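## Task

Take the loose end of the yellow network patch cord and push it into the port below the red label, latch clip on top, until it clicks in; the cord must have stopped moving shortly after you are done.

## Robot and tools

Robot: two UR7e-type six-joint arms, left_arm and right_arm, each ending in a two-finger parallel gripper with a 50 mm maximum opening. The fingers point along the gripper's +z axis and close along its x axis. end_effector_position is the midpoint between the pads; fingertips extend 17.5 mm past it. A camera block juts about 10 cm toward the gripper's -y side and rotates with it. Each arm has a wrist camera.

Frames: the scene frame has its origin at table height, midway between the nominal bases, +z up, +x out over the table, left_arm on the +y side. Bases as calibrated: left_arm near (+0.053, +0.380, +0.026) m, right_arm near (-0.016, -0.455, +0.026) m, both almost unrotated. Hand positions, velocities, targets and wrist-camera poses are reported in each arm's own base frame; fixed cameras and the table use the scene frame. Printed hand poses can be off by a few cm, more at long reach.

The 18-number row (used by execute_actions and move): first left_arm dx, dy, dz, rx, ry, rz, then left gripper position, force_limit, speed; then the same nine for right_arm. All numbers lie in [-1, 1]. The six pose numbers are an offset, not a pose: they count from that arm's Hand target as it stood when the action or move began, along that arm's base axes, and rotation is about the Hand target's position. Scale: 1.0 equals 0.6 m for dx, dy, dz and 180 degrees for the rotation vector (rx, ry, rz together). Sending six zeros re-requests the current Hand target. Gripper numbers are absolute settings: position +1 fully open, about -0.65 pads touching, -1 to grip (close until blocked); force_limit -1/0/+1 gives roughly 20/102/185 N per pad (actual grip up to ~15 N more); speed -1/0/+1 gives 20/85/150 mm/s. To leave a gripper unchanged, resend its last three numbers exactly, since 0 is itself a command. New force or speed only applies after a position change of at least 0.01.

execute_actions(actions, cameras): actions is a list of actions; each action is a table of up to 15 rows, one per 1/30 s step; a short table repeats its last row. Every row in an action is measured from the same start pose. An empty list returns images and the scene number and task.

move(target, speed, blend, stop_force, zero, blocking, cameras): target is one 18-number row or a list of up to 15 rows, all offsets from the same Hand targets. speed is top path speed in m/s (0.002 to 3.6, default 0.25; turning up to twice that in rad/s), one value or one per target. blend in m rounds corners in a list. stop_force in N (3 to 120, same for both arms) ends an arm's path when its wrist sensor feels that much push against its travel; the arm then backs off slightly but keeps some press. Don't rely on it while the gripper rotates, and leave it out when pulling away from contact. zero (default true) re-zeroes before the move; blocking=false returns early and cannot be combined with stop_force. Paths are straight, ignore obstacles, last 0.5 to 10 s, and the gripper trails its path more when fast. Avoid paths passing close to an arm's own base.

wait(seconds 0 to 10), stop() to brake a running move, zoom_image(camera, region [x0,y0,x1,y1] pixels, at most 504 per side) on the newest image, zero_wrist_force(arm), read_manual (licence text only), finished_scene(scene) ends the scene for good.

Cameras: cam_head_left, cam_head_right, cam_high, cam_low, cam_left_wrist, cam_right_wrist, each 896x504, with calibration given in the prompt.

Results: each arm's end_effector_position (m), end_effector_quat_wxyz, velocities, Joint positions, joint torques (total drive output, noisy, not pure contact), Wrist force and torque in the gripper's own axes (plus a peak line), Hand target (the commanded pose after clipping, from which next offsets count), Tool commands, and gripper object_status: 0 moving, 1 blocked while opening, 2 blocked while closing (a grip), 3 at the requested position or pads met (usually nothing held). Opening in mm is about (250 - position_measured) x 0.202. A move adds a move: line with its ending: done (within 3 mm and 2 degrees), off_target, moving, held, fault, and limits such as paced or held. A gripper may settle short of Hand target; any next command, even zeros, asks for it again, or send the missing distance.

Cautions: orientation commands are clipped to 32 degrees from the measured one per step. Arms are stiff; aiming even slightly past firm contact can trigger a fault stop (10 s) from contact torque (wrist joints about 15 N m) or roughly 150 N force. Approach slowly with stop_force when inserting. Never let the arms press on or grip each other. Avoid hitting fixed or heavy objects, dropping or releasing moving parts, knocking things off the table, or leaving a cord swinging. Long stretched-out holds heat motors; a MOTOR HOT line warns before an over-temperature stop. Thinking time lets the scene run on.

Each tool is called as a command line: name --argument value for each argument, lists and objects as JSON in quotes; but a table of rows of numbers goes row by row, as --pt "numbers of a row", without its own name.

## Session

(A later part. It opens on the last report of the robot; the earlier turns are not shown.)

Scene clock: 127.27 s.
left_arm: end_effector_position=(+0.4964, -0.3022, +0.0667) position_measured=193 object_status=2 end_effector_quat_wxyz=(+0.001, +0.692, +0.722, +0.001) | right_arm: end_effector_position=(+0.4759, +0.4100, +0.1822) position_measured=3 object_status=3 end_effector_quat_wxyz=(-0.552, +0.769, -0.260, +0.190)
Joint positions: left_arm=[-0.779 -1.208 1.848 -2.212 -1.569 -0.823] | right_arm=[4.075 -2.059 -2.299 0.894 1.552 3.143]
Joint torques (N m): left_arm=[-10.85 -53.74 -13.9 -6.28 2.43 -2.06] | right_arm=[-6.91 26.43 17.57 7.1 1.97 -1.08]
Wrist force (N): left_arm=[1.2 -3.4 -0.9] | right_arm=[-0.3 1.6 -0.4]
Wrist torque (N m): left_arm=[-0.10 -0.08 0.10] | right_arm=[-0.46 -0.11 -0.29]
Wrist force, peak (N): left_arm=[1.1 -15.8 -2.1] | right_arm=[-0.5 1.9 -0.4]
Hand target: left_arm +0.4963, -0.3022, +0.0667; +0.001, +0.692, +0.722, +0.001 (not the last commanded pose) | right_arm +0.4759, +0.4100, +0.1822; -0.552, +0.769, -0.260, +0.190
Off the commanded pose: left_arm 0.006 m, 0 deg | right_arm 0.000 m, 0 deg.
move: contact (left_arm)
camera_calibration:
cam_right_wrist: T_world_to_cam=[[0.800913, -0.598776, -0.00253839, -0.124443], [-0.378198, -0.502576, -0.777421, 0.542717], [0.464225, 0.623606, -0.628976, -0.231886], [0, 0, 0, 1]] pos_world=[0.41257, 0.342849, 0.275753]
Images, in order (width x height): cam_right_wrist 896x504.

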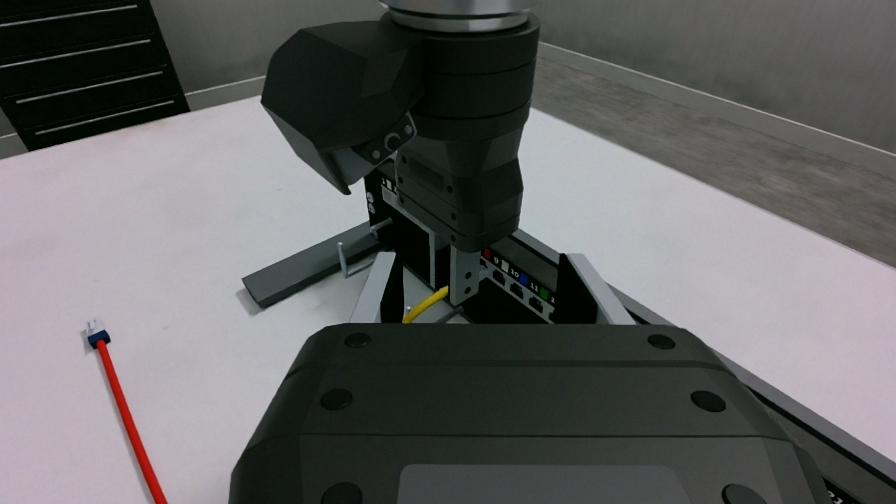

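move --pt "-0.0025 0 0 0 0 0 -1 -0.5 -0.9 0 0 0 0 0 0 1 -0.8 -0.9" --pt "-0.0025 0.0006 0.0024 0 0 0 -1 -0.5 -0.9 0 0 0 0 0 0 1 -0.8 -0.9" --speed 0.02

move --target '[0.013,0.0005,0,0,0,0,-1,-0.5,-0.9,0,0,0,0,0,0,1,-0.8,-0.9]' --speed 0.01 --stop_force 8 --cameras '["cam_right_wrist"]'

zoom_image --camera "cam_right_wrist" --region '[455, 245, 505, 295]'

Scene clock: 132.33 s.
left_arm: end_effector_position=(+0.4948, -0.3019, +0.0679) position_measured=193 object_status=2 end_effector_quat_wxyz=(+0.001, +0.692, +0.722, +0.001) | right_arm: end_effector_position=(+0.4759, +0.4100, +0.1822) position_measured=3 object_status=3 end_effector_quat_wxyz=(-0.552, +0.769, -0.260, +0.190)
Joint positions: left_arm=[-0.781 -1.213 1.851 -2.21 -1.569 -0.824] | right_arm=[4.075 -2.059 -2.299 0.894 1.552 3.143]
Joint torques (N m): left_arm=[5.93 -53.62 -26.92 -0.31 0.15 1.6] | right_arm=[-6.73 26.63 18.63 7.12 1.89 -0.97]
Wrist force (N): left_arm=[0.2 -0.2 -0.3] | right_arm=[-0.5 1.6 -0.6]
Wrist torque (N m): left_arm=[-0.08 -0.14 0.15] | right_arm=[-0.46 -0.08 -0.30]
Wrist force, peak (N): left_arm=[1.3 -3.8 -0.6] | right_arm=[-0.4 2.0 -0.6]
Hand target: left_arm +0.4948, -0.3018, +0.0681; +0.001, +0.692, +0.722, +0.001 | right_arm +0.4759, +0.4100, +0.1822; -0.552, +0.769, -0.260, +0.190
Off the commanded pose: left_arm 0.000 m, 0 deg | right_arm 0.000 m, 0 deg.
move: done

Scene clock: 133.70 s.
left_arm: end_effector_position=(+0.4965, -0.3018, +0.0682) position_measured=193 object_status=2 end_effector_quat_wxyz=(+0.001, +0.692, +0.722, +0.001) | right_arm: end_effector_position=(+0.4759, +0.4100, +0.1822) position_measured=3 object_status=3 end_effector_quat_wxyz=(-0.552, +0.769, -0.260, +0.190)
Joint positions: left_arm=[-0.779 -1.21 1.847 -2.209 -1.569 -0.822] | right_arm=[4.075 -2.059 -2.299 0.894 1.552 3.143]
Joint torques (N m): left_arm=[-9.08 -53.01 -13.65 -6.3 -0.08 -2.11] | right_arm=[-6.75 26.42 18.28 6.97 1.98 -1.06]
Wrist force (N): left_arm=[0.9 -6.6 -1.8] | right_arm=[-0.3 1.6 -0.7]
Wrist torque (N m): left_arm=[-0.23 -0.13 0.14] | right_arm=[-0.46 -0.11 -0.30]
Wrist force, peak (N): left_arm=[0.6 -13.9 -2.5] | right_arm=[-0.5 1.8 -0.7]
Hand target: left_arm +0.4965, -0.3018, +0.0682; +0.001, +0.692, +0.722, +0.001 (not the last commanded pose) | right_arm +0.4759, +0.4100, +0.1822; -0.552, +0.769, -0.260, +0.190
Off the commanded pose: left_arm 0.006 m, 0 deg | right_arm 0.000 m, 0 deg.
move: contact (left_arm)
camera_calibration:
cam_right_wrist: T_world_to_cam=[[0.800913, -0.598776, -0.00253839, -0.124443], [-0.378198, -0.502576, -0.777421, 0.542717], [0.464225, 0.623606, -0.628976, -0.231886], [0, 0, 0, 1]] pos_world=[0.41257, 0.342849, 0.275753]
Images, in order (width x height): cam_right_wrist 896x504.

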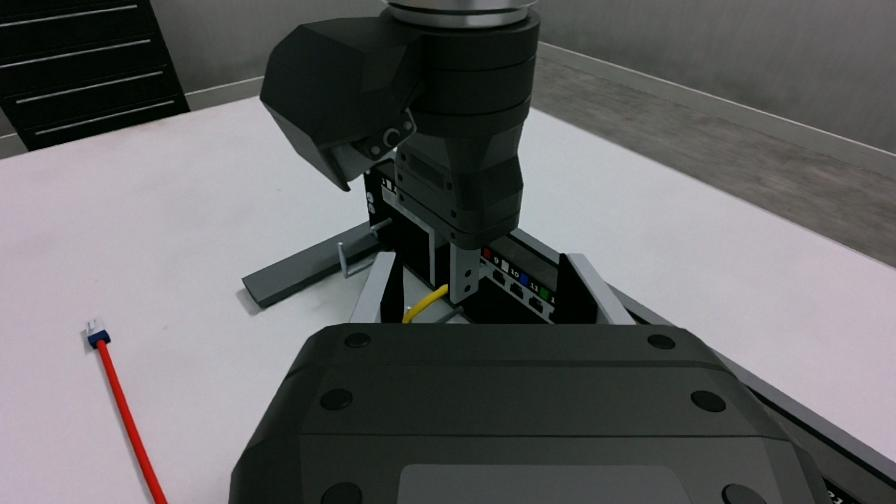

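Scaled by 10.080 from the camera's 896x504 image, which has a finer 1280x720 frame.

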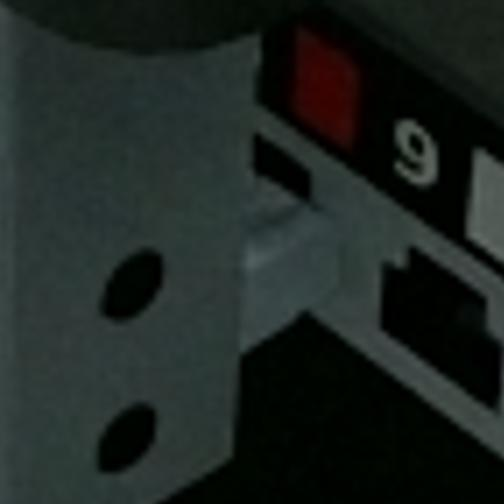

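move --pt "-0.0015 0 0 0 0 0 -1 -0.5 -0.9 0 0 0 0 0 0 1 -0.8 -0.9" --pt "-0.0015 0.0012 -0.0003 0 0 0 -1 -0.5 -0.9 0 0 0 0 0 0 1 -0.8 -0.9" --speed 0.02

move --target '[0.013,0.0005,0,0,0,0,-1,-0.5,-0.9,0,0,0,0,0,0,1,-0.8,-0.9]' --speed 0.01 --stop_force 8 --cameras '["cam_right_wrist"]'

zoom_image --camera "cam_right_wrist" --region '[455, 245, 505, 295]'

Scene clock: 139.13 s.
left_arm: end_effector_position=(+0.4956, -0.3013, +0.0681) position_measured=193 object_status=2 end_effector_quat_wxyz=(+0.001, +0.692, +0.722, +0.001) | right_arm: end_effector_position=(+0.4759, +0.4100, +0.1822) position_measured=3 object_status=3 end_effector_quat_wxyz=(-0.552, +0.769, -0.260, +0.190)
Joint positions: left_arm=[-0.779 -1.212 1.85 -2.21 -1.569 -0.822] | right_arm=[4.075 -2.059 -2.299 0.894 1.552 3.143]
Joint torques (N m): left_arm=[9.86 -53.38 -12.84 -5.41 0.05 2.3] | right_arm=[-7.27 26.85 18.51 7.08 1.91 -0.95]
Wrist force (N): left_arm=[0.0 0.0 -0.6] | right_arm=[-0.3 1.7 -0.6]
Wrist torque (N m): left_arm=[-0.06 -0.11 0.15] | right_arm=[-0.44 -0.11 -0.30]
Wrist force, peak (N): left_arm=[0.7 -6.8 -2.0] | right_arm=[-0.2 2.0 -0.7]
Hand target: left_arm +0.4956, -0.3011, +0.0680; +0.001, +0.692, +0.722, +0.001 | right_arm +0.4759, +0.4100, +0.1822; -0.552, +0.769, -0.260, +0.190
Off the commanded pose: left_arm 0.000 m, 0 deg | right_arm 0.000 m, 0 deg.
move: done

Scene clock: 140.40 s.
left_arm: end_effector_position=(+0.4965, -0.3011, +0.0682) position_measured=193 object_status=2 end_effector_quat_wxyz=(+0.001, +0.692, +0.722, +0.001) | right_arm: end_effector_position=(+0.4759, +0.4100, +0.1822) position_measured=3 object_status=3 end_effector_quat_wxyz=(-0.552, +0.769, -0.260, +0.190)
Joint positions: left_arm=[-0.778 -1.211 1.848 -2.21 -1.569 -0.821] | right_arm=[4.075 -2.059 -2.299 0.894 1.552 3.143]
Joint torques (N m): left_arm=[-8.58 -53 -13.2 -6.21 -0.02 -2.13] | right_arm=[-6.87 26.73 18.56 7.03 1.91 -1.03]
Wrist force (N): left_arm=[-1.0 -7.9 -2.0] | right_arm=[-0.4 1.5 -0.6]
Wrist torque (N m): left_arm=[-0.30 -0.11 0.15] | right_arm=[-0.48 -0.10 -0.30]
Wrist force, peak (N): left_arm=[-1.7 -13.4 -2.8] | right_arm=[-0.5 1.8 -0.7]
Hand target: left_arm +0.4965, -0.3011, +0.0682; +0.001, +0.692, +0.722, +0.001 (not the last commanded pose) | right_arm +0.4759, +0.4100, +0.1822; -0.552, +0.769, -0.260, +0.190
Off the commanded pose: left_arm 0.007 m, 0 deg | right_arm 0.000 m, 0 deg.
move: contact (left_arm)
camera_calibration:
cam_right_wrist: T_world_to_cam=[[0.800913, -0.598776, -0.00253839, -0.124443], [-0.378198, -0.502576, -0.777421, 0.542717], [0.464225, 0.623606, -0.628976, -0.231886], [0, 0, 0, 1]] pos_world=[0.41257, 0.342849, 0.275753]
Images, in order (width x height): cam_right_wrist 896x504.

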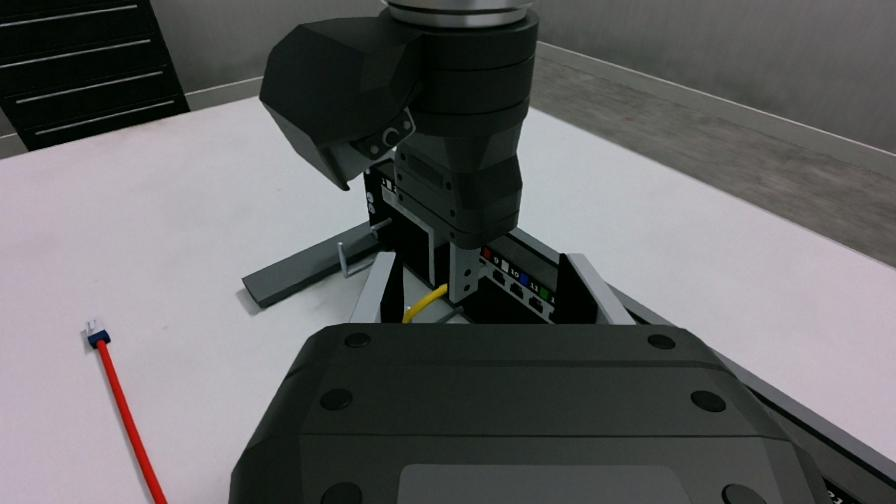

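Scaled by 10.080 from the camera's 896x504 image, which has a finer 1280x720 frame.

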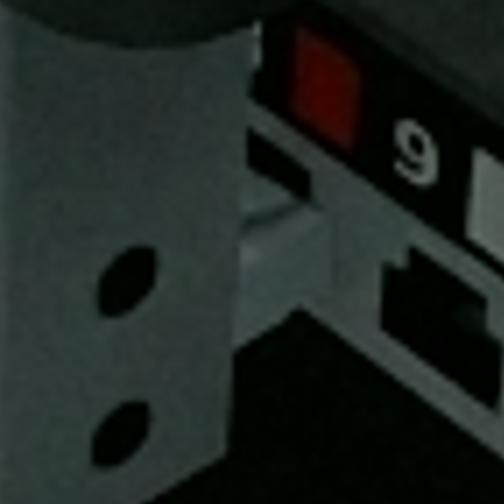

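move --pt "-0.0012 0 0 0 0 0 -1 -0.5 -0.9 0 0 0 0 0 0 1 -0.8 -0.9" --pt "-0.0012 0.0004 -0.0012 0 0 0 -1 -0.5 -0.9 0 0 0 0 0 0 1 -0.8 -0.9" --speed 0.02

move --target '[0.013,0.0005,0,0,0,0,-1,-0.5,-0.9,0,0,0,0,0,0,1,-0.8,-0.9]' --speed 0.01 --stop_force 8 --cameras '["cam_right_wrist"]'

zoom_image --camera "cam_right_wrist" --region '[470, 250, 500, 280]'

Scene clock: 146.00 s.
left_arm: end_effector_position=(+0.4958, -0.3010, +0.0677) position_measured=193 object_status=2 end_effector_quat_wxyz=(+0.001, +0.692, +0.722, +0.001) | right_arm: end_effector_position=(+0.4759, +0.4100, +0.1822) position_measured=3 object_status=3 end_effector_quat_wxyz=(-0.552, +0.769, -0.260, +0.190)
Joint positions: left_arm=[-0.778 -1.212 1.851 -2.212 -1.569 -0.822] | right_arm=[4.075 -2.059 -2.299 0.894 1.552 3.143]
Joint torques (N m): left_arm=[0.35 -27.39 -12.15 -5.42 -0.17 0.2] | right_arm=[-7.01 26.74 18.21 6.94 1.87 -0.91]
Wrist force (N): left_arm=[0.1 0.0 -0.5] | right_arm=[-0.2 1.7 -0.6]
Wrist torque (N m): left_arm=[-0.05 -0.12 0.15] | right_arm=[-0.45 -0.12 -0.30]
Wrist force, peak (N): left_arm=[-1.0 -7.7 -2.2] | right_arm=[-0.4 1.9 -0.6]
Hand target: left_arm +0.4958, -0.3009, +0.0675; +0.001, +0.692, +0.722, +0.001 | right_arm +0.4759, +0.4100, +0.1822; -0.552, +0.769, -0.260, +0.190
Off the commanded pose: left_arm 0.000 m, 0 deg | right_arm 0.000 m, 0 deg.
move: done

Scene clock: 147.27 s.
left_arm: end_effector_position=(+0.4964, -0.3009, +0.0675) position_measured=193 object_status=2 end_effector_quat_wxyz=(+0.001, +0.692, +0.722, +0.001) | right_arm: end_effector_position=(+0.4759, +0.4100, +0.1822) position_measured=3 object_status=3 end_effector_quat_wxyz=(-0.552, +0.769, -0.260, +0.190)
Joint positions: left_arm=[-0.778 -1.211 1.85 -2.212 -1.569 -0.821] | right_arm=[4.075 -2.059 -2.299 0.894 1.552 3.143]
Joint torques (N m): left_arm=[-8.76 -53.15 -13.58 -6.03 -0.09 -2.25] | right_arm=[-7 27.02 18.47 7.02 1.93 -0.97]
Wrist force (N): left_arm=[-0.6 -6.7 -2.1] | right_arm=[-0.5 1.6 -0.5]
Wrist torque (N m): left_arm=[-0.13 -0.13 0.14] | right_arm=[-0.45 -0.08 -0.30]
Wrist force, peak (N): left_arm=[-1.5 -13.7 -2.5] | right_arm=[-0.4 1.8 -0.7]
Hand target: left_arm +0.4964, -0.3010, +0.0675; +0.001, +0.692, +0.722, +0.001 (not the last commanded pose) | right_arm +0.4759, +0.4100, +0.1822; -0.552, +0.769, -0.260, +0.190
Off the commanded pose: left_arm 0.007 m, 0 deg | right_arm 0.000 m, 0 deg.
move: contact (left_arm)
camera_calibration:
cam_right_wrist: T_world_to_cam=[[0.800913, -0.598776, -0.00253839, -0.124443], [-0.378198, -0.502576, -0.777421, 0.542717], [0.464225, 0.623606, -0.628976, -0.231886], [0, 0, 0, 1]] pos_world=[0.41257, 0.342849, 0.275753]
Images, in order (width x height): cam_right_wrist 896x504.

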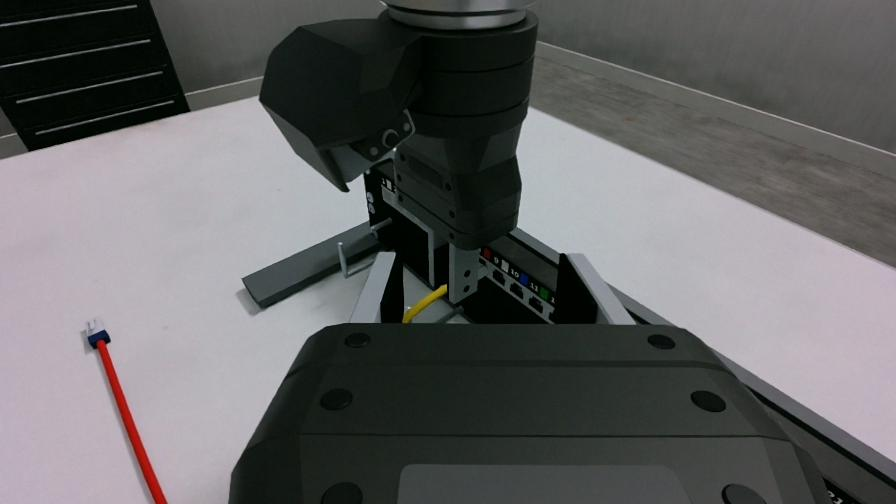

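Scaled by 16.800 from the camera's 896x504 image, which has a finer 1280x720 frame.

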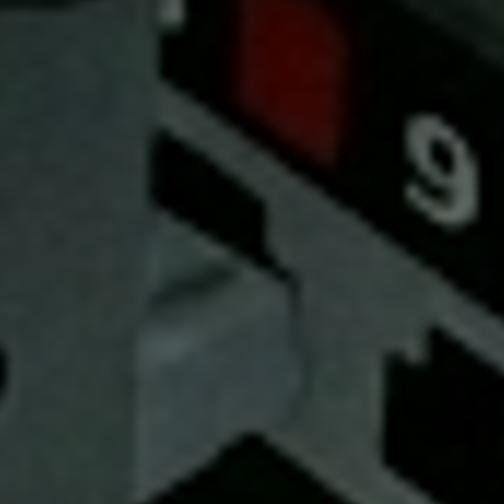

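move --pt "-0.0012 0 0 0 0 0 -1 -0.5 -0.9 0 0 0 0 0 0 1 -0.8 -0.9" --pt "-0.0012 0.0008 0.0005 0 0 0 -1 -0.5 -0.9 0 0 0 0 0 0 1 -0.8 -0.9" --speed 0.02

move --target '[0.013,0.0005,0,0,0,0,-1,-0.5,-0.9,0,0,0,0,0,0,1,-0.8,-0.9]' --speed 0.01 --stop_force 8 --cameras '["cam_right_wrist"]'

zoom_image --camera "cam_right_wrist" --region '[470, 250, 500, 280]'

Scene clock: 153.27 s.
left_arm: end_effector_position=(+0.4956, -0.3007, +0.0678) position_measured=193 object_status=2 end_effector_quat_wxyz=(+0.001, +0.692, +0.722, +0.001) | right_arm: end_effector_position=(+0.4759, +0.4100, +0.1822) position_measured=3 object_status=3 end_effector_quat_wxyz=(-0.552, +0.769, -0.260, +0.190)
Joint positions: left_arm=[-0.778 -1.213 1.852 -2.213 -1.569 -0.821] | right_arm=[4.075 -2.059 -2.299 0.894 1.552 3.143]
Joint torques (N m): left_arm=[10.43 -54.1 -12.56 -0.45 -0.17 2.33] | right_arm=[-6.68 27.29 17.97 6.89 1.91 -0.82]
Wrist force (N): left_arm=[0.1 -0.2 -0.8] | right_arm=[0.0 1.7 -0.5]
Wrist torque (N m): left_arm=[-0.08 -0.13 0.14] | right_arm=[-0.45 -0.15 -0.30]
Wrist force, peak (N): left_arm=[-0.8 -7.5 -2.3] | right_arm=[-0.2 2.0 -0.8]
Hand target: left_arm +0.4956, -0.3005, +0.0678; +0.001, +0.692, +0.722, +0.001 | right_arm +0.4759, +0.4100, +0.1822; -0.552, +0.769, -0.260, +0.190
Off the commanded pose: left_arm 0.000 m, 0 deg | right_arm 0.000 m, 0 deg.
move: done

Scene clock: 154.57 s.
left_arm: end_effector_position=(+0.4964, -0.3005, +0.0679) position_measured=193 object_status=2 end_effector_quat_wxyz=(+0.001, +0.692, +0.722, +0.001) | right_arm: end_effector_position=(+0.4759, +0.4100, +0.1822) position_measured=3 object_status=3 end_effector_quat_wxyz=(-0.552, +0.769, -0.260, +0.190)
Joint positions: left_arm=[-0.777 -1.212 1.85 -2.212 -1.569 -0.82] | right_arm=[4.075 -2.059 -2.299 0.894 1.552 3.143]
Joint torques (N m): left_arm=[-9.1 -52.83 -13.31 -5.96 -0.07 -2.07] | right_arm=[-7.13 26.65 18.47 6.86 1.91 -0.85]
Wrist force (N): left_arm=[-0.7 -6.6 -2.2] | right_arm=[-0.3 1.3 -0.5]
Wrist torque (N m): left_arm=[-0.18 -0.15 0.15] | right_arm=[-0.50 -0.11 -0.29]
Wrist force, peak (N): left_arm=[-1.4 -13.0 -2.8] | right_arm=[-0.3 1.9 -0.7]
Hand target: left_arm +0.4964, -0.3005, +0.0679; +0.001, +0.692, +0.722, +0.001 (not the last commanded pose) | right_arm +0.4759, +0.4100, +0.1822; -0.552, +0.769, -0.260, +0.190
Off the commanded pose: left_arm 0.007 m, 0 deg | right_arm 0.000 m, 0 deg.
move: contact (left_arm)
camera_calibration:
cam_right_wrist: T_world_to_cam=[[0.800913, -0.598776, -0.00253839, -0.124443], [-0.378198, -0.502576, -0.777421, 0.542717], [0.464225, 0.623606, -0.628976, -0.231886], [0, 0, 0, 1]] pos_world=[0.41257, 0.342849, 0.275753]
Images, in order (width x height): cam_right_wrist 896x504.

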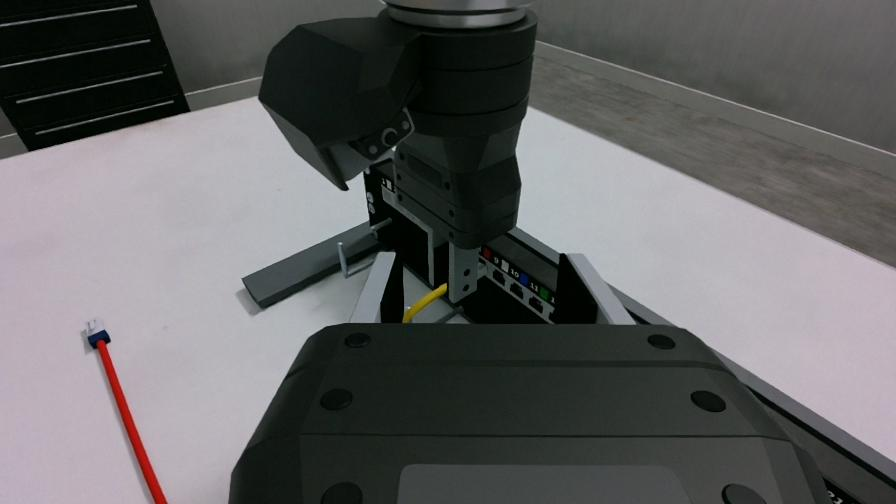

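Scaled by 16.800 from the camera's 896x504 image, which has a finer 1280x720 frame.

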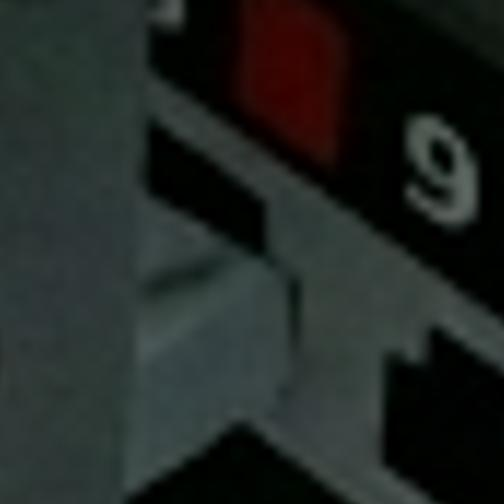

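move --pt "0.0008 -0.0005 0 0 0 0 -1 -0.5 -0.9 0 0 0 0 0 0 1 -0.8 -0.9" --pt "0.002 -0.001 0 0 0 0 -1 -0.5 -0.9 0 0 0 0 0 0 1 -0.8 -0.9" --pt "0.006 -0.001 0 0 0 0 -1 -0.5 -0.9 0 0 0 0 0 0 1 -0.8 -0.9" --speed 0.004 --stop_force 9 --cameras '["cam_right_wrist"]'

zoom_image --camera "cam_right_wrist" --region '[470, 250, 500, 280]'

Scene clock: 160.77 s.
left_arm: end_effector_position=(+0.4968, -0.3008, +0.0680) position_measured=193 object_status=2 end_effector_quat_wxyz=(+0.001, +0.692, +0.722, +0.001) | right_arm: end_effector_position=(+0.4759, +0.4100, +0.1822) position_measured=3 object_status=3 end_effector_quat_wxyz=(-0.552, +0.769, -0.260, +0.190)
Joint positions: left_arm=[-0.777 -1.211 1.849 -2.211 -1.569 -0.82] | right_arm=[4.075 -2.059 -2.299 0.894 1.552 3.143]
Joint torques (N m): left_arm=[-5.49 -53.41 -15.88 -7.94 -0.11 -2.03] | right_arm=[-6.43 27.15 18.91 6.79 1.88 -0.72]
Wrist force (N): left_arm=[0.7 -15.4 -2.8] | right_arm=[-0.3 1.8 -0.5]
Wrist torque (N m): left_arm=[-0.35 -0.09 0.07] | right_arm=[-0.43 -0.10 -0.30]
Wrist force, peak (N): left_arm=[1.8 -17.5 -3.2] | right_arm=[-0.3 1.8 -0.9]
Hand target: left_arm +0.4968, -0.3008, +0.0680; +0.001, +0.692, +0.722, +0.001 (not the last commanded pose) | right_arm +0.4759, +0.4100, +0.1822; -0.552, +0.769, -0.260, +0.190
Off the commanded pose: left_arm 0.003 m, 0 deg | right_arm 0.000 m, 0 deg.
move: contact (left_arm); path passed 0 of 3 targets
camera_calibration:
cam_right_wrist: T_world_to_cam=[[0.800913, -0.598776, -0.00253839, -0.124443], [-0.378198, -0.502576, -0.777421, 0.542717], [0.464225, 0.623606, -0.628976, -0.231886], [0, 0, 0, 1]] pos_world=[0.41257, 0.342849, 0.275753]
Images, in order (width x height): cam_right_wrist 896x504.

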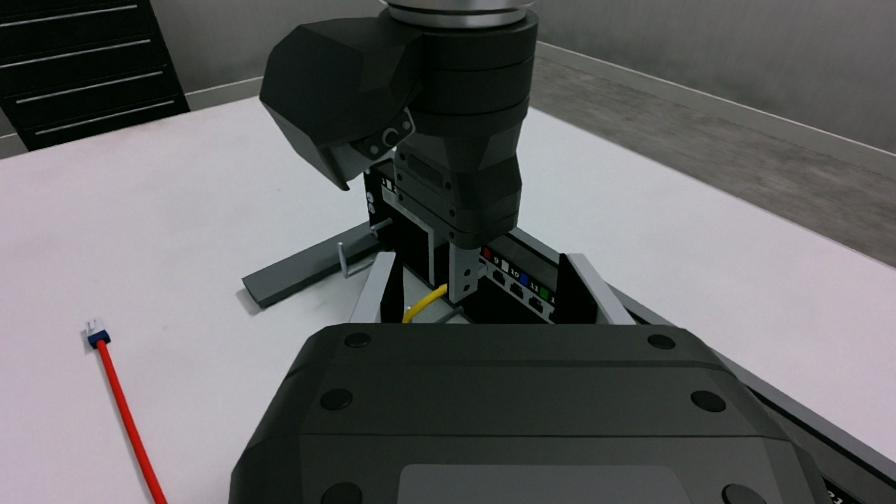

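Scaled by 16.800 from the camera's 896x504 image, which has a finer 1280x720 frame.

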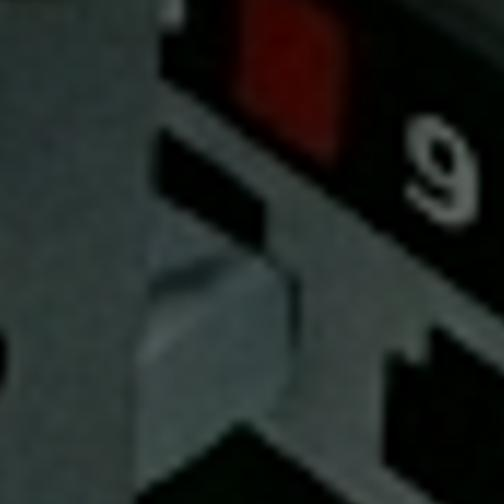

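move --pt "-0.0025 0 0 0 0 0 -1 -0.5 -0.9 0 0 0 0 0 0 1 -0.8 -0.9" --pt "-0.0025 0 -0.0007 0 0 0 -1 -0.5 -0.9 0 0 0 0 0 0 1 -0.8 -0.9" --pt "0.012 0.0006 -0.0007 0 0 0 -1 -0.5 -0.9 0 0 0 0 0 0 1 -0.8 -0.9" --speed 0.01 --stop_force 9 --zero true --cameras '["cam_right_wrist"]'

zoom_image --camera "cam_right_wrist" --region '[470, 250, 500, 280]'

Scene clock: 174.37 s.
left_arm: end_effector_position=(+0.4965, -0.3008, +0.0680) position_measured=193 object_status=2 end_effector_quat_wxyz=(+0.002, +0.692, +0.722, +0.001) | right_arm: end_effector_position=(+0.4759, +0.4100, +0.1822) position_measured=3 object_status=3 end_effector_quat_wxyz=(-0.552, +0.769, -0.260, +0.190)
Joint positions: left_arm=[-0.777 -1.212 1.85 -2.212 -1.569 -0.821] | right_arm=[4.075 -2.059 -2.299 0.894 1.552 3.143]
Joint torques (N m): left_arm=[13.02 -29.01 -29.23 -1.17 -0.21 2.3] | right_arm=[-6.67 27.44 18.3 6.81 1.81 -0.71]
Wrist force (N): left_arm=[0.6 -7.2 -1.2] | right_arm=[-0.3 1.7 -0.6]
Wrist torque (N m): left_arm=[-0.17 -0.09 0.11] | right_arm=[-0.44 -0.11 -0.29]
Wrist force, peak (N): left_arm=[0.9 -15.7 -3.4] | right_arm=[-0.5 1.9 -0.7]
Hand target: left_arm +0.4965, -0.3008, +0.0680; +0.002, +0.692, +0.722, +0.001 (not the last commanded pose) | right_arm +0.4759, +0.4100, +0.1822; -0.552, +0.769, -0.260, +0.190
Off the commanded pose: left_arm 0.008 m, 0 deg | right_arm 0.000 m, 0 deg.
move: contact (left_arm); path passed 0 of 3 targets
camera_calibration:
cam_right_wrist: T_world_to_cam=[[0.800913, -0.598776, -0.00253839, -0.124443], [-0.378198, -0.502576, -0.777421, 0.542717], [0.464225, 0.623606, -0.628976, -0.231886], [0, 0, 0, 1]] pos_world=[0.41257, 0.342849, 0.275753]
Images, in order (width x height): cam_right_wrist 896x504.

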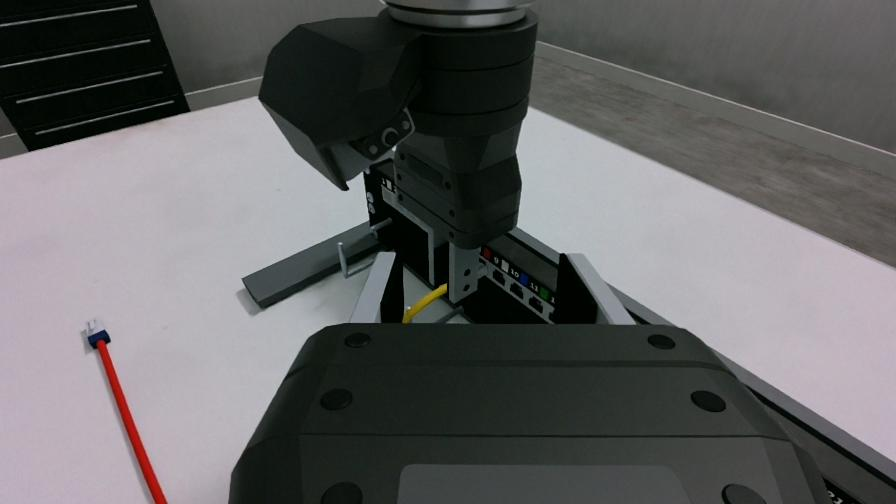

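Scaled by 16.800 from the camera's 896x504 image, which has a finer 1280x720 frame.

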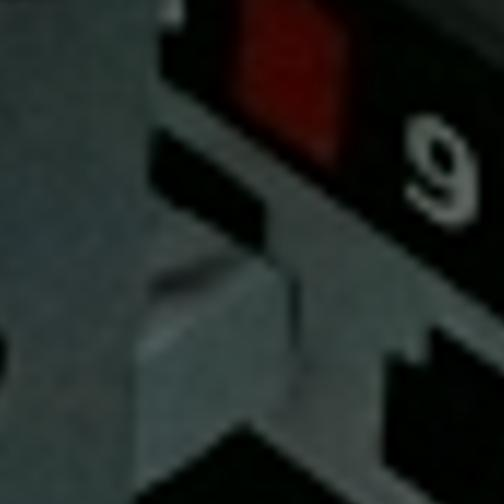

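move --pt "-0.0025 0 0 0 0 0 -1 -0.5 -0.9 0 0 0 0 0 0 1 -0.8 -0.9" --pt "-0.0025 -0.0004 -0.0004 0 0 0 -1 -0.5 -0.9 0 0 0 0 0 0 1 -0.8 -0.9" --speed 0.02

move --target '[0.013,0.0005,0,0,0,0,-1,-0.5,-0.9,0,0,0,0,0,0,1,-0.8,-0.9]' --speed 0.01 --stop_force 9 --cameras '["cam_right_wrist"]'

zoom_image --camera "cam_right_wrist" --region '[470, 250, 500, 280]'

Scene clock: 181.67 s.
left_arm: end_effector_position=(+0.4950, -0.3010, +0.0679) position_measured=193 object_status=2 end_effector_quat_wxyz=(+0.002, +0.692, +0.722, +0.001) | right_arm: end_effector_position=(+0.4759, +0.4100, +0.1822) position_measured=3 object_status=3 end_effector_quat_wxyz=(-0.552, +0.769, -0.260, +0.190)
Joint positions: left_arm=[-0.779 -1.214 1.853 -2.213 -1.569 -0.823] | right_arm=[4.075 -2.059 -2.299 0.894 1.552 3.143]
Joint torques (N m): left_arm=[-11.59 -43.74 -12.11 -5.3 -0.06 -2.02] | right_arm=[-6.32 27.33 18.04 6.85 1.86 -0.6]
Wrist force (N): left_arm=[0.4 0.0 -0.7] | right_arm=[-0.3 1.7 -0.5]
Wrist torque (N m): left_arm=[-0.06 -0.17 0.15] | right_arm=[-0.44 -0.11 -0.30]
Wrist force, peak (N): left_arm=[0.4 -7.7 -0.9] | right_arm=[-0.1 2.0 -0.6]
Hand target: left_arm +0.4950, -0.3011, +0.0678; +0.002, +0.692, +0.722, +0.001 | right_arm +0.4759, +0.4100, +0.1822; -0.552, +0.769, -0.260, +0.190
Off the commanded pose: left_arm 0.000 m, 0 deg | right_arm 0.000 m, 0 deg.
move: done

Scene clock: 183.00 s.
left_arm: end_effector_position=(+0.4965, -0.3011, +0.0678) position_measured=193 object_status=2 end_effector_quat_wxyz=(+0.002, +0.692, +0.722, +0.001) | right_arm: end_effector_position=(+0.4759, +0.4100, +0.1822) position_measured=3 object_status=3 end_effector_quat_wxyz=(-0.552, +0.769, -0.260, +0.190)
Joint positions: left_arm=[-0.778 -1.211 1.85 -2.212 -1.569 -0.821] | right_arm=[4.075 -2.059 -2.299 0.894 1.552 3.143]
Joint torques (N m): left_arm=[-8.83 -52.98 -13.73 -6.24 0.24 -2.13] | right_arm=[-6.44 27.16 17.82 6.73 1.77 -0.54]
Wrist force (N): left_arm=[-0.7 -8.4 -2.3] | right_arm=[-0.5 1.5 -0.7]
Wrist torque (N m): left_arm=[-0.28 -0.12 0.14] | right_arm=[-0.47 -0.09 -0.29]
Wrist force, peak (N): left_arm=[-1.5 -15.2 -3.4] | right_arm=[-0.3 2.0 -0.7]
Hand target: left_arm +0.4965, -0.3011, +0.0678; +0.002, +0.692, +0.722, +0.001 (not the last commanded pose) | right_arm +0.4759, +0.4100, +0.1822; -0.552, +0.769, -0.260, +0.190
Off the commanded pose: left_arm 0.006 m, 0 deg | right_arm 0.000 m, 0 deg.
move: contact (left_arm)
camera_calibration:
cam_right_wrist: T_world_to_cam=[[0.800913, -0.598776, -0.00253839, -0.124443], [-0.378198, -0.502576, -0.777421, 0.542717], [0.464225, 0.623606, -0.628976, -0.231886], [0, 0, 0, 1]] pos_world=[0.41257, 0.342849, 0.275753]
Images, in order (width x height): cam_right_wrist 896x504.

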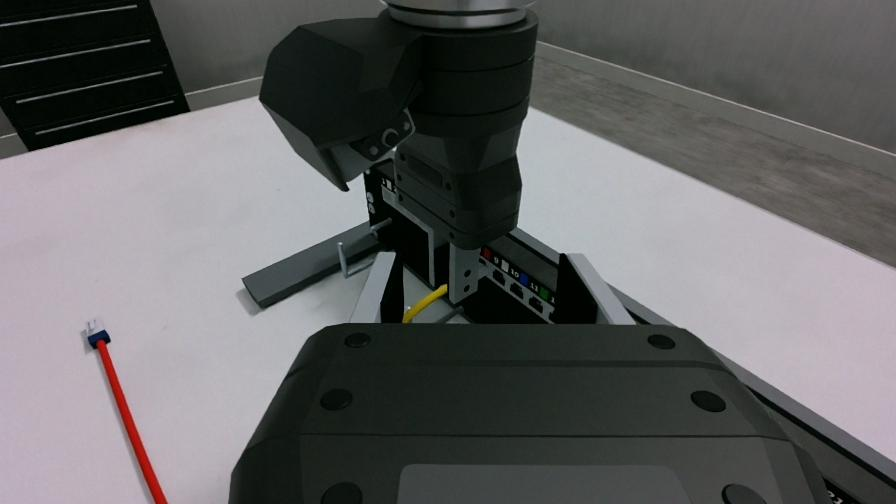

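Scaled by 16.800 from the camera's 896x504 image, which has a finer 1280x720 frame.

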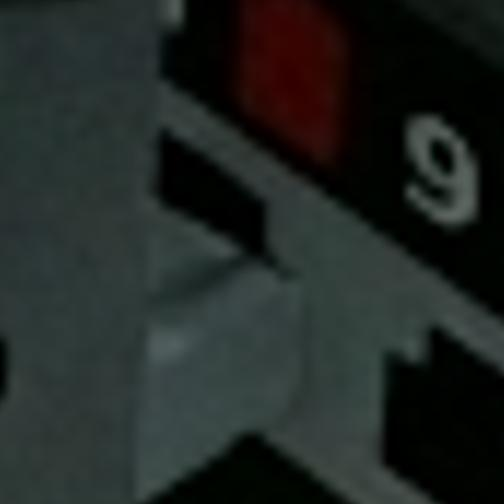

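move --target '[-0.015,-0.0024,0,0.042,0.002,0,-1,-0.5,-0.9,0,0,0,0,0,0,1,-0.8,-0.9]' --speed 0.03 --cameras '["cam_right_wrist"]'

zoom_image --camera "cam_right_wrist" --region '[445, 235, 515, 305]'

Scene clock: 194.50 s.
left_arm: end_effector_position=(+0.4875, -0.3026, +0.0678) position_measured=193 object_status=2 end_effector_quat_wxyz=(-0.046, +0.690, +0.721, +0.046) | right_arm: end_effector_position=(+0.4759, +0.4100, +0.1822) position_measured=3 object_status=3 end_effector_quat_wxyz=(-0.552, +0.769, -0.260, +0.190)
Joint positions: left_arm=[-0.83 -1.195 1.801 -2.078 -1.485 -0.877] | right_arm=[4.075 -2.059 -2.299 0.894 1.552 3.143]
Joint torques (N m): left_arm=[-11.15 -28.34 -27.26 -0.01 2.55 -2.49] | right_arm=[-6.37 27.7 18.2 6.8 1.68 -0.45]
Wrist force (N): left_arm=[0.5 0.4 -0.8] | right_arm=[-0.3 1.7 -0.7]
Wrist torque (N m): left_arm=[0.00 -0.18 0.25] | right_arm=[-0.43 -0.10 -0.30]
Wrist force, peak (N): left_arm=[-0.8 -8.4 -2.4] | right_arm=[-0.3 1.9 -0.8]
Hand target: left_arm +0.4875, -0.3026, +0.0678; -0.046, +0.690, +0.721, +0.046 | right_arm +0.4759, +0.4100, +0.1822; -0.552, +0.769, -0.260, +0.190
Off the commanded pose: left_arm 0.000 m, 0 deg | right_arm 0.000 m, 0 deg.
move: done
camera_calibration:
cam_right_wrist: T_world_to_cam=[[0.800913, -0.598776, -0.00253839, -0.124443], [-0.378198, -0.502576, -0.777421, 0.542717], [0.464225, 0.623606, -0.628976, -0.231886], [0, 0, 0, 1]] pos_world=[0.41257, 0.342849, 0.275753]
Images, in order (width x height): cam_right_wrist 896x504.

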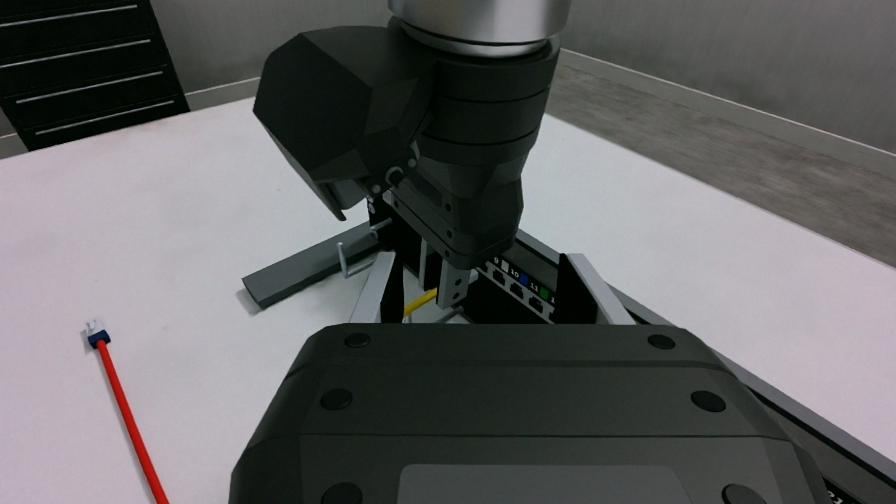

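Scaled by 7.200 from the camera's 896x504 image, which has a finer 1280x720 frame.

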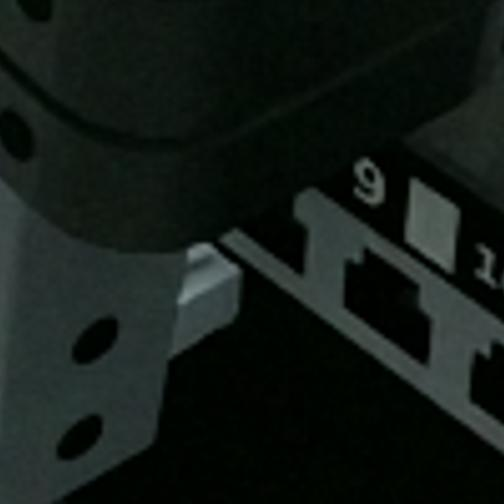

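zoom_image --camera "cam_right_wrist" --region '[464, 262, 488, 290]'

Scaled by 18.000 from the camera's 896x504 image, which has a finer 1280x720 frame.

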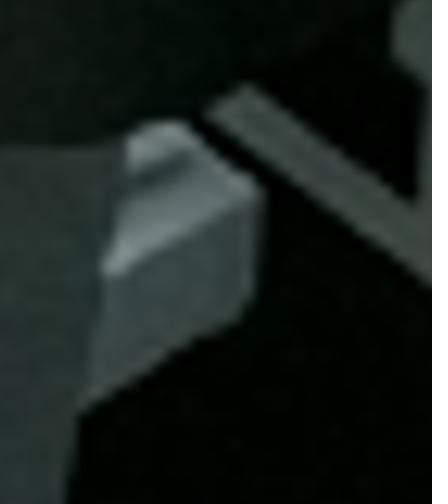

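move --pt "0 0.003 0 -0.042 -0.002 0 -1 -0.5 -0.9 0 0 0 0 0 0 1 -0.8 -0.9" --pt "0.0135 0.0031 0 -0.042 -0.002 0 -1 -0.5 -0.9 0 0 0 0 0 0 1 -0.8 -0.9" --speed 0.03

move --target '[0.013,0.0005,0,0,0,0,-1,-0.5,-0.9,0,0,0,0,0,0,1,-0.8,-0.9]' --speed 0.01 --stop_force 9 --cameras '["cam_right_wrist"]'

zoom_image --camera "cam_right_wrist" --region '[470, 250, 500, 280]'

Scene clock: 217.67 s.
left_arm: end_effector_position=(+0.4954, -0.3007, +0.0678) position_measured=193 object_status=2 end_effector_quat_wxyz=(+0.002, +0.692, +0.722, +0.001) | right_arm: end_effector_position=(+0.4759, +0.4100, +0.1822) position_measured=3 object_status=3 end_effector_quat_wxyz=(-0.552, +0.769, -0.260, +0.190)
Joint positions: left_arm=[-0.779 -1.214 1.853 -2.213 -1.569 -0.822] | right_arm=[4.075 -2.059 -2.299 0.894 1.552 3.143]
Joint torques (N m): left_arm=[10.44 -28.27 -27.55 -0.97 -2.09 3.01] | right_arm=[-6.42 27.37 18.04 6.64 1.77 -0.5]
Wrist force (N): left_arm=[1.3 -4.4 -0.7] | right_arm=[-0.3 1.7 -0.3]
Wrist torque (N m): left_arm=[-0.16 -0.08 0.09] | right_arm=[-0.43 -0.11 -0.30]
Wrist force, peak (N): left_arm=[2.0 -5.4 -0.4] | right_arm=[-0.4 2.0 -0.7]
Hand target: left_arm +0.4956, -0.3007, +0.0678; +0.002, +0.692, +0.722, +0.001 | right_arm +0.4759, +0.4100, +0.1822; -0.552, +0.769, -0.260, +0.190
Off the commanded pose: left_arm 0.000 m, 0 deg | right_arm 0.000 m, 0 deg.
move: done

Scene clock: 218.93 s.
left_arm: end_effector_position=(+0.4967, -0.3007, +0.0678) position_measured=193 object_status=2 end_effector_quat_wxyz=(+0.002, +0.692, +0.722, +0.001) | right_arm: end_effector_position=(+0.4759, +0.4100, +0.1822) position_measured=3 object_status=3 end_effector_quat_wxyz=(-0.552, +0.769, -0.260, +0.190)
Joint positions: left_arm=[-0.777 -1.211 1.85 -2.212 -1.569 -0.82] | right_arm=[4.075 -2.059 -2.299 0.894 1.552 3.143]
Joint torques (N m): left_arm=[-8.76 -52.43 -15.14 -7.25 4.22 -2.07] | right_arm=[-6.42 26.93 18.16 6.69 1.75 -0.45]
Wrist force (N): left_arm=[1.1 -11.4 -2.7] | right_arm=[-0.6 1.6 -0.6]
Wrist torque (N m): left_arm=[-0.31 -0.07 0.08] | right_arm=[-0.45 -0.06 -0.30]
Wrist force, peak (N): left_arm=[1.4 -18.9 -3.5] | right_arm=[-0.5 1.8 -0.8]
Hand target: left_arm +0.4967, -0.3007, +0.0678; +0.002, +0.692, +0.722, +0.001 (not the last commanded pose) | right_arm +0.4759, +0.4100, +0.1822; -0.552, +0.769, -0.260, +0.190
Off the commanded pose: left_arm 0.007 m, 0 deg | right_arm 0.000 m, 0 deg.
move: contact (left_arm)
camera_calibration:
cam_right_wrist: T_world_to_cam=[[0.800913, -0.598776, -0.00253839, -0.124443], [-0.378198, -0.502576, -0.777421, 0.542717], [0.464225, 0.623606, -0.628976, -0.231886], [0, 0, 0, 1]] pos_world=[0.41257, 0.342849, 0.275753]
Images, in order (width x height): cam_right_wrist 896x504.

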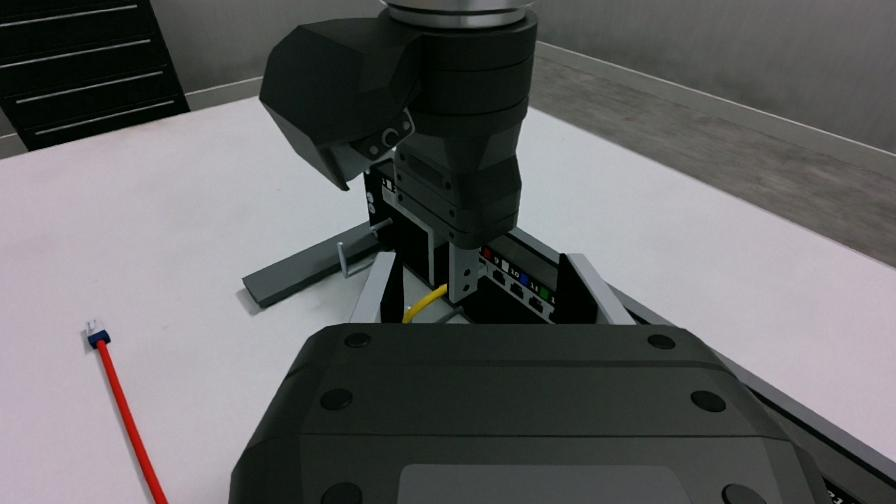

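Scaled by 16.800 from the camera's 896x504 image, which has a finer 1280x720 frame.

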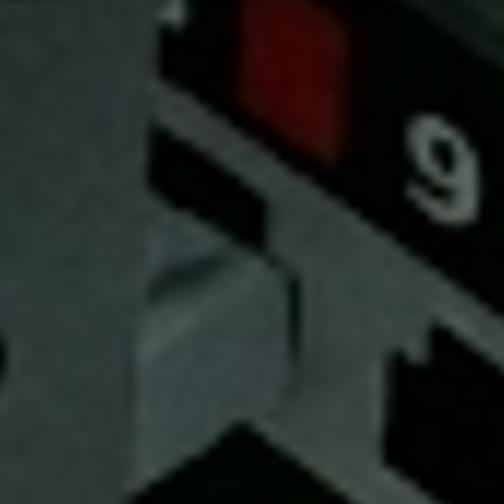

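move --pt "0.001 0 0 0 0 0 -1 -0.5 -0.9 0 0 0 0 0 0 1 -0.8 -0.9" --pt "0.0015 -0.0006 0 0 0 0 -1 -0.5 -0.9 0 0 0 0 0 0 1 -0.8 -0.9" --pt "0.0015 -0.0006 0.0008 0 0 0 -1 -0.5 -0.9 0 0 0 0 0 0 1 -0.8 -0.9" --pt "0.0015 0.0004 0.0008 0 0 0 -1 -0.5 -0.9 0 0 0 0 0 0 1 -0.8 -0.9" --pt "0.0015 0.0004 -0.0008 0 0 0 -1 -0.5 -0.9 0 0 0 0 0 0 1 -0.8 -0.9" --pt "0.0015 -0.0006 -0.0008 0 0 0 -1 -0.5 -0.9 0 0 0 0 0 0 1 -0.8 -0.9" --speed 0.003 --blend 0.0003 --cameras '["cam_right_wrist"]'

zoom_image --camera "cam_right_wrist" --region '[470, 250, 500, 280]'

Scene clock: 233.37 s.
left_arm: end_effector_position=(+0.4976, -0.3008, +0.0673) position_measured=193 object_status=2 end_effector_quat_wxyz=(+0.002, +0.692, +0.722, +0.001) | right_arm: end_effector_position=(+0.4759, +0.4100, +0.1822) position_measured=3 object_status=3 end_effector_quat_wxyz=(-0.552, +0.769, -0.260, +0.190)
Joint positions: left_arm=[-0.776 -1.209 1.848 -2.213 -1.569 -0.819] | right_arm=[4.075 -2.059 -2.299 0.894 1.552 3.143]
Joint torques (N m): left_arm=[-7.22 -25.55 -31.56 -8.55 2.93 -2.04] | right_arm=[-6.51 27.87 18.72 6.52 1.6 -0.38]
Wrist force (N): left_arm=[2.5 -18.8 -4.3] | right_arm=[-0.4 1.6 -0.6]
Wrist torque (N m): left_arm=[-0.44 -0.04 0.01] | right_arm=[-0.46 -0.08 -0.30]
Wrist force, peak (N): left_arm=[-1.2 -20.9 -4.7] | right_arm=[-0.2 1.9 -0.8]
Hand target: left_arm +0.4976, -0.3010, +0.0673; +0.002, +0.692, +0.722, +0.001 | right_arm +0.4759, +0.4100, +0.1822; -0.552, +0.769, -0.260, +0.190
Off the commanded pose: left_arm 0.000 m, 0 deg | right_arm 0.000 m, 0 deg.
move: done; blend cut to 0.0002 m at target 1, 0.0002 m at target 2, 0.0002 m at target 3
camera_calibration:
cam_right_wrist: T_world_to_cam=[[0.800913, -0.598776, -0.00253839, -0.124443], [-0.378198, -0.502576, -0.777421, 0.542717], [0.464225, 0.623606, -0.628976, -0.231886], [0, 0, 0, 1]] pos_world=[0.41257, 0.342849, 0.275753]
Images, in order (width x height): cam_right_wrist 896x504.

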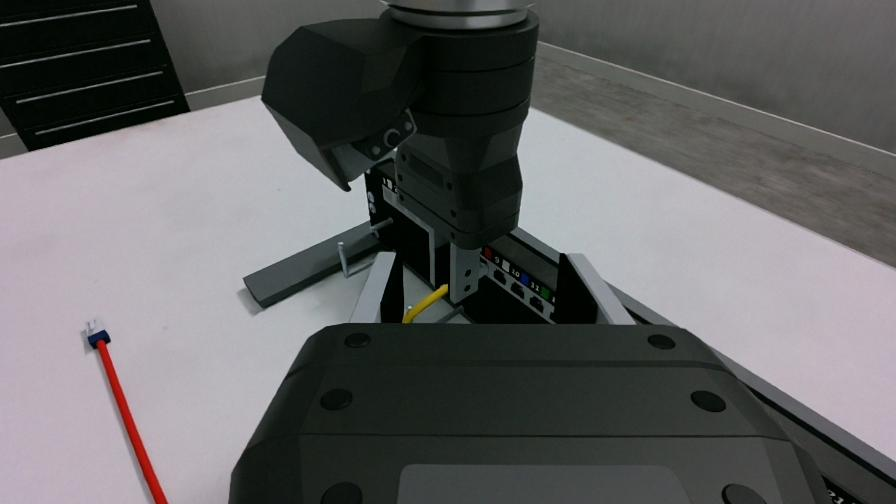

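Scaled by 16.800 from the camera's 896x504 image, which has a finer 1280x720 frame.

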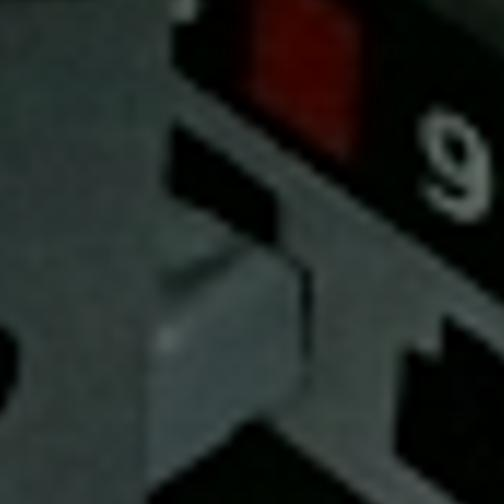

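move --target '[-0.03,-0.001,0.0008,0,0,0,-1,-0.5,-0.9,0,0,0,0,0,0,1,-0.8,-0.9]' --speed 0.03 --cameras '["cam_right_wrist","cam_left_wrist"]'

zoom_image --camera "cam_right_wrist" --region '[450, 255, 490, 295]'

zoom_image --camera "cam_left_wrist" --region '[420, 240, 540, 335]'

Scene clock: 242.33 s.
left_arm: end_effector_position=(+0.4797, -0.3016, +0.0678) position_measured=193 object_status=2 end_effector_quat_wxyz=(+0.002, +0.692, +0.722, +0.001) | right_arm: end_effector_position=(+0.4759, +0.4100, +0.1822) position_measured=3 object_status=3 end_effector_quat_wxyz=(-0.552, +0.769, -0.260, +0.190)
Joint positions: left_arm=[-0.8 -1.239 1.891 -2.225 -1.569 -0.843] | right_arm=[4.075 -2.059 -2.299 0.894 1.552 3.143]
Joint torques (N m): left_arm=[-10.78 -52.54 -13.05 -5.53 2.12 -2.27] | right_arm=[-6.52 27.45 18.24 6.55 1.6 -0.29]
Wrist force (N): left_arm=[0.2 0.2 -0.4] | right_arm=[0.0 1.5 -0.5]
Wrist torque (N m): left_arm=[-0.03 -0.13 0.22] | right_arm=[-0.48 -0.15 -0.30]
Wrist force, peak (N): left_arm=[3.6 -19.2 -4.3] | right_arm=[-0.6 1.9 -0.7]
Hand target: left_arm +0.4796, -0.3016, +0.0678; +0.002, +0.692, +0.722, +0.001 | right_arm +0.4759, +0.4100, +0.1822; -0.552, +0.769, -0.260, +0.190
Off the commanded pose: left_arm 0.000 m, 0 deg | right_arm 0.000 m, 0 deg.
move: done
camera_calibration:
cam_left_wrist: T_world_to_cam=[[-0.0253268, 0.999678, -0.00127549, 0.321301], [0.93507, 0.0241411, 0.353639, -0.451823], [0.353556, 0.00776386, -0.935381, 0.0250016], [0, 0, 0, 1]] pos_world=[0.421784, -0.310485, 0.183578]
cam_right_wrist: T_world_to_cam=[[0.800913, -0.598776, -0.00253839, -0.124443], [-0.378198, -0.502576, -0.777421, 0.542717], [0.464225, 0.623606, -0.628976, -0.231886], [0, 0, 0, 1]] pos_world=[0.41257, 0.342849, 0.275753]
Images, in order (width x height): cam_left_wrist 896x504, cam_right_wrist 896x504.

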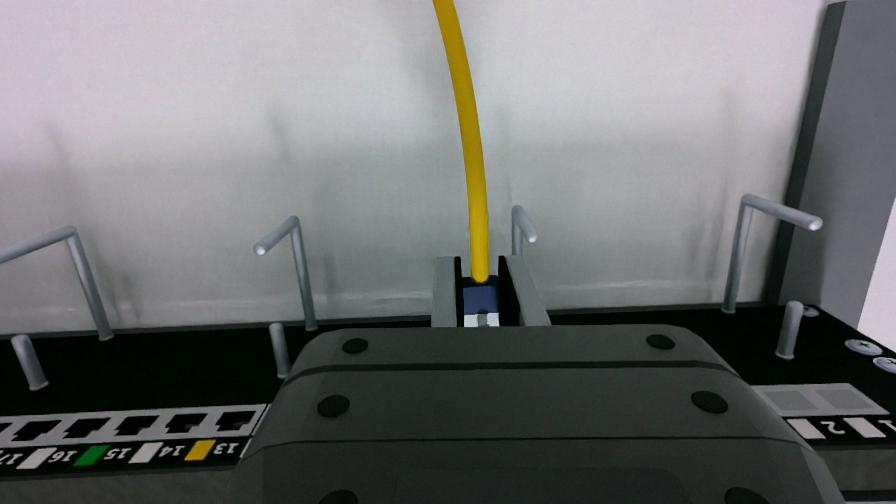

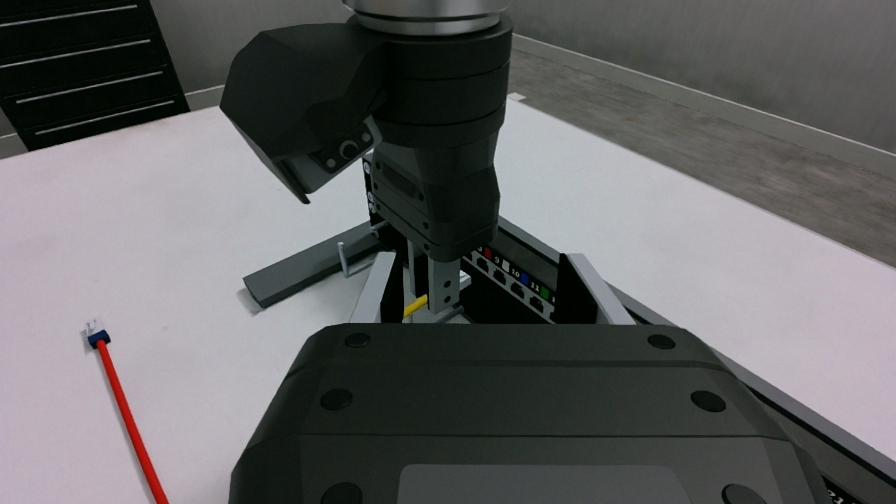

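Scaled by 12.600 from the camera's 896x504 image, which has a finer 1280x720 frame.

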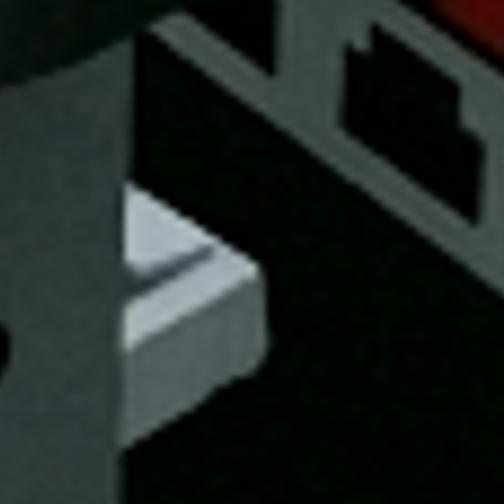

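Scaled by 4.200 from the camera's 896x504 image, which has a finer 1280x720 frame.

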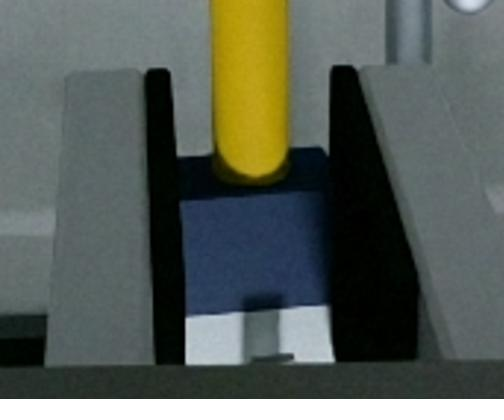

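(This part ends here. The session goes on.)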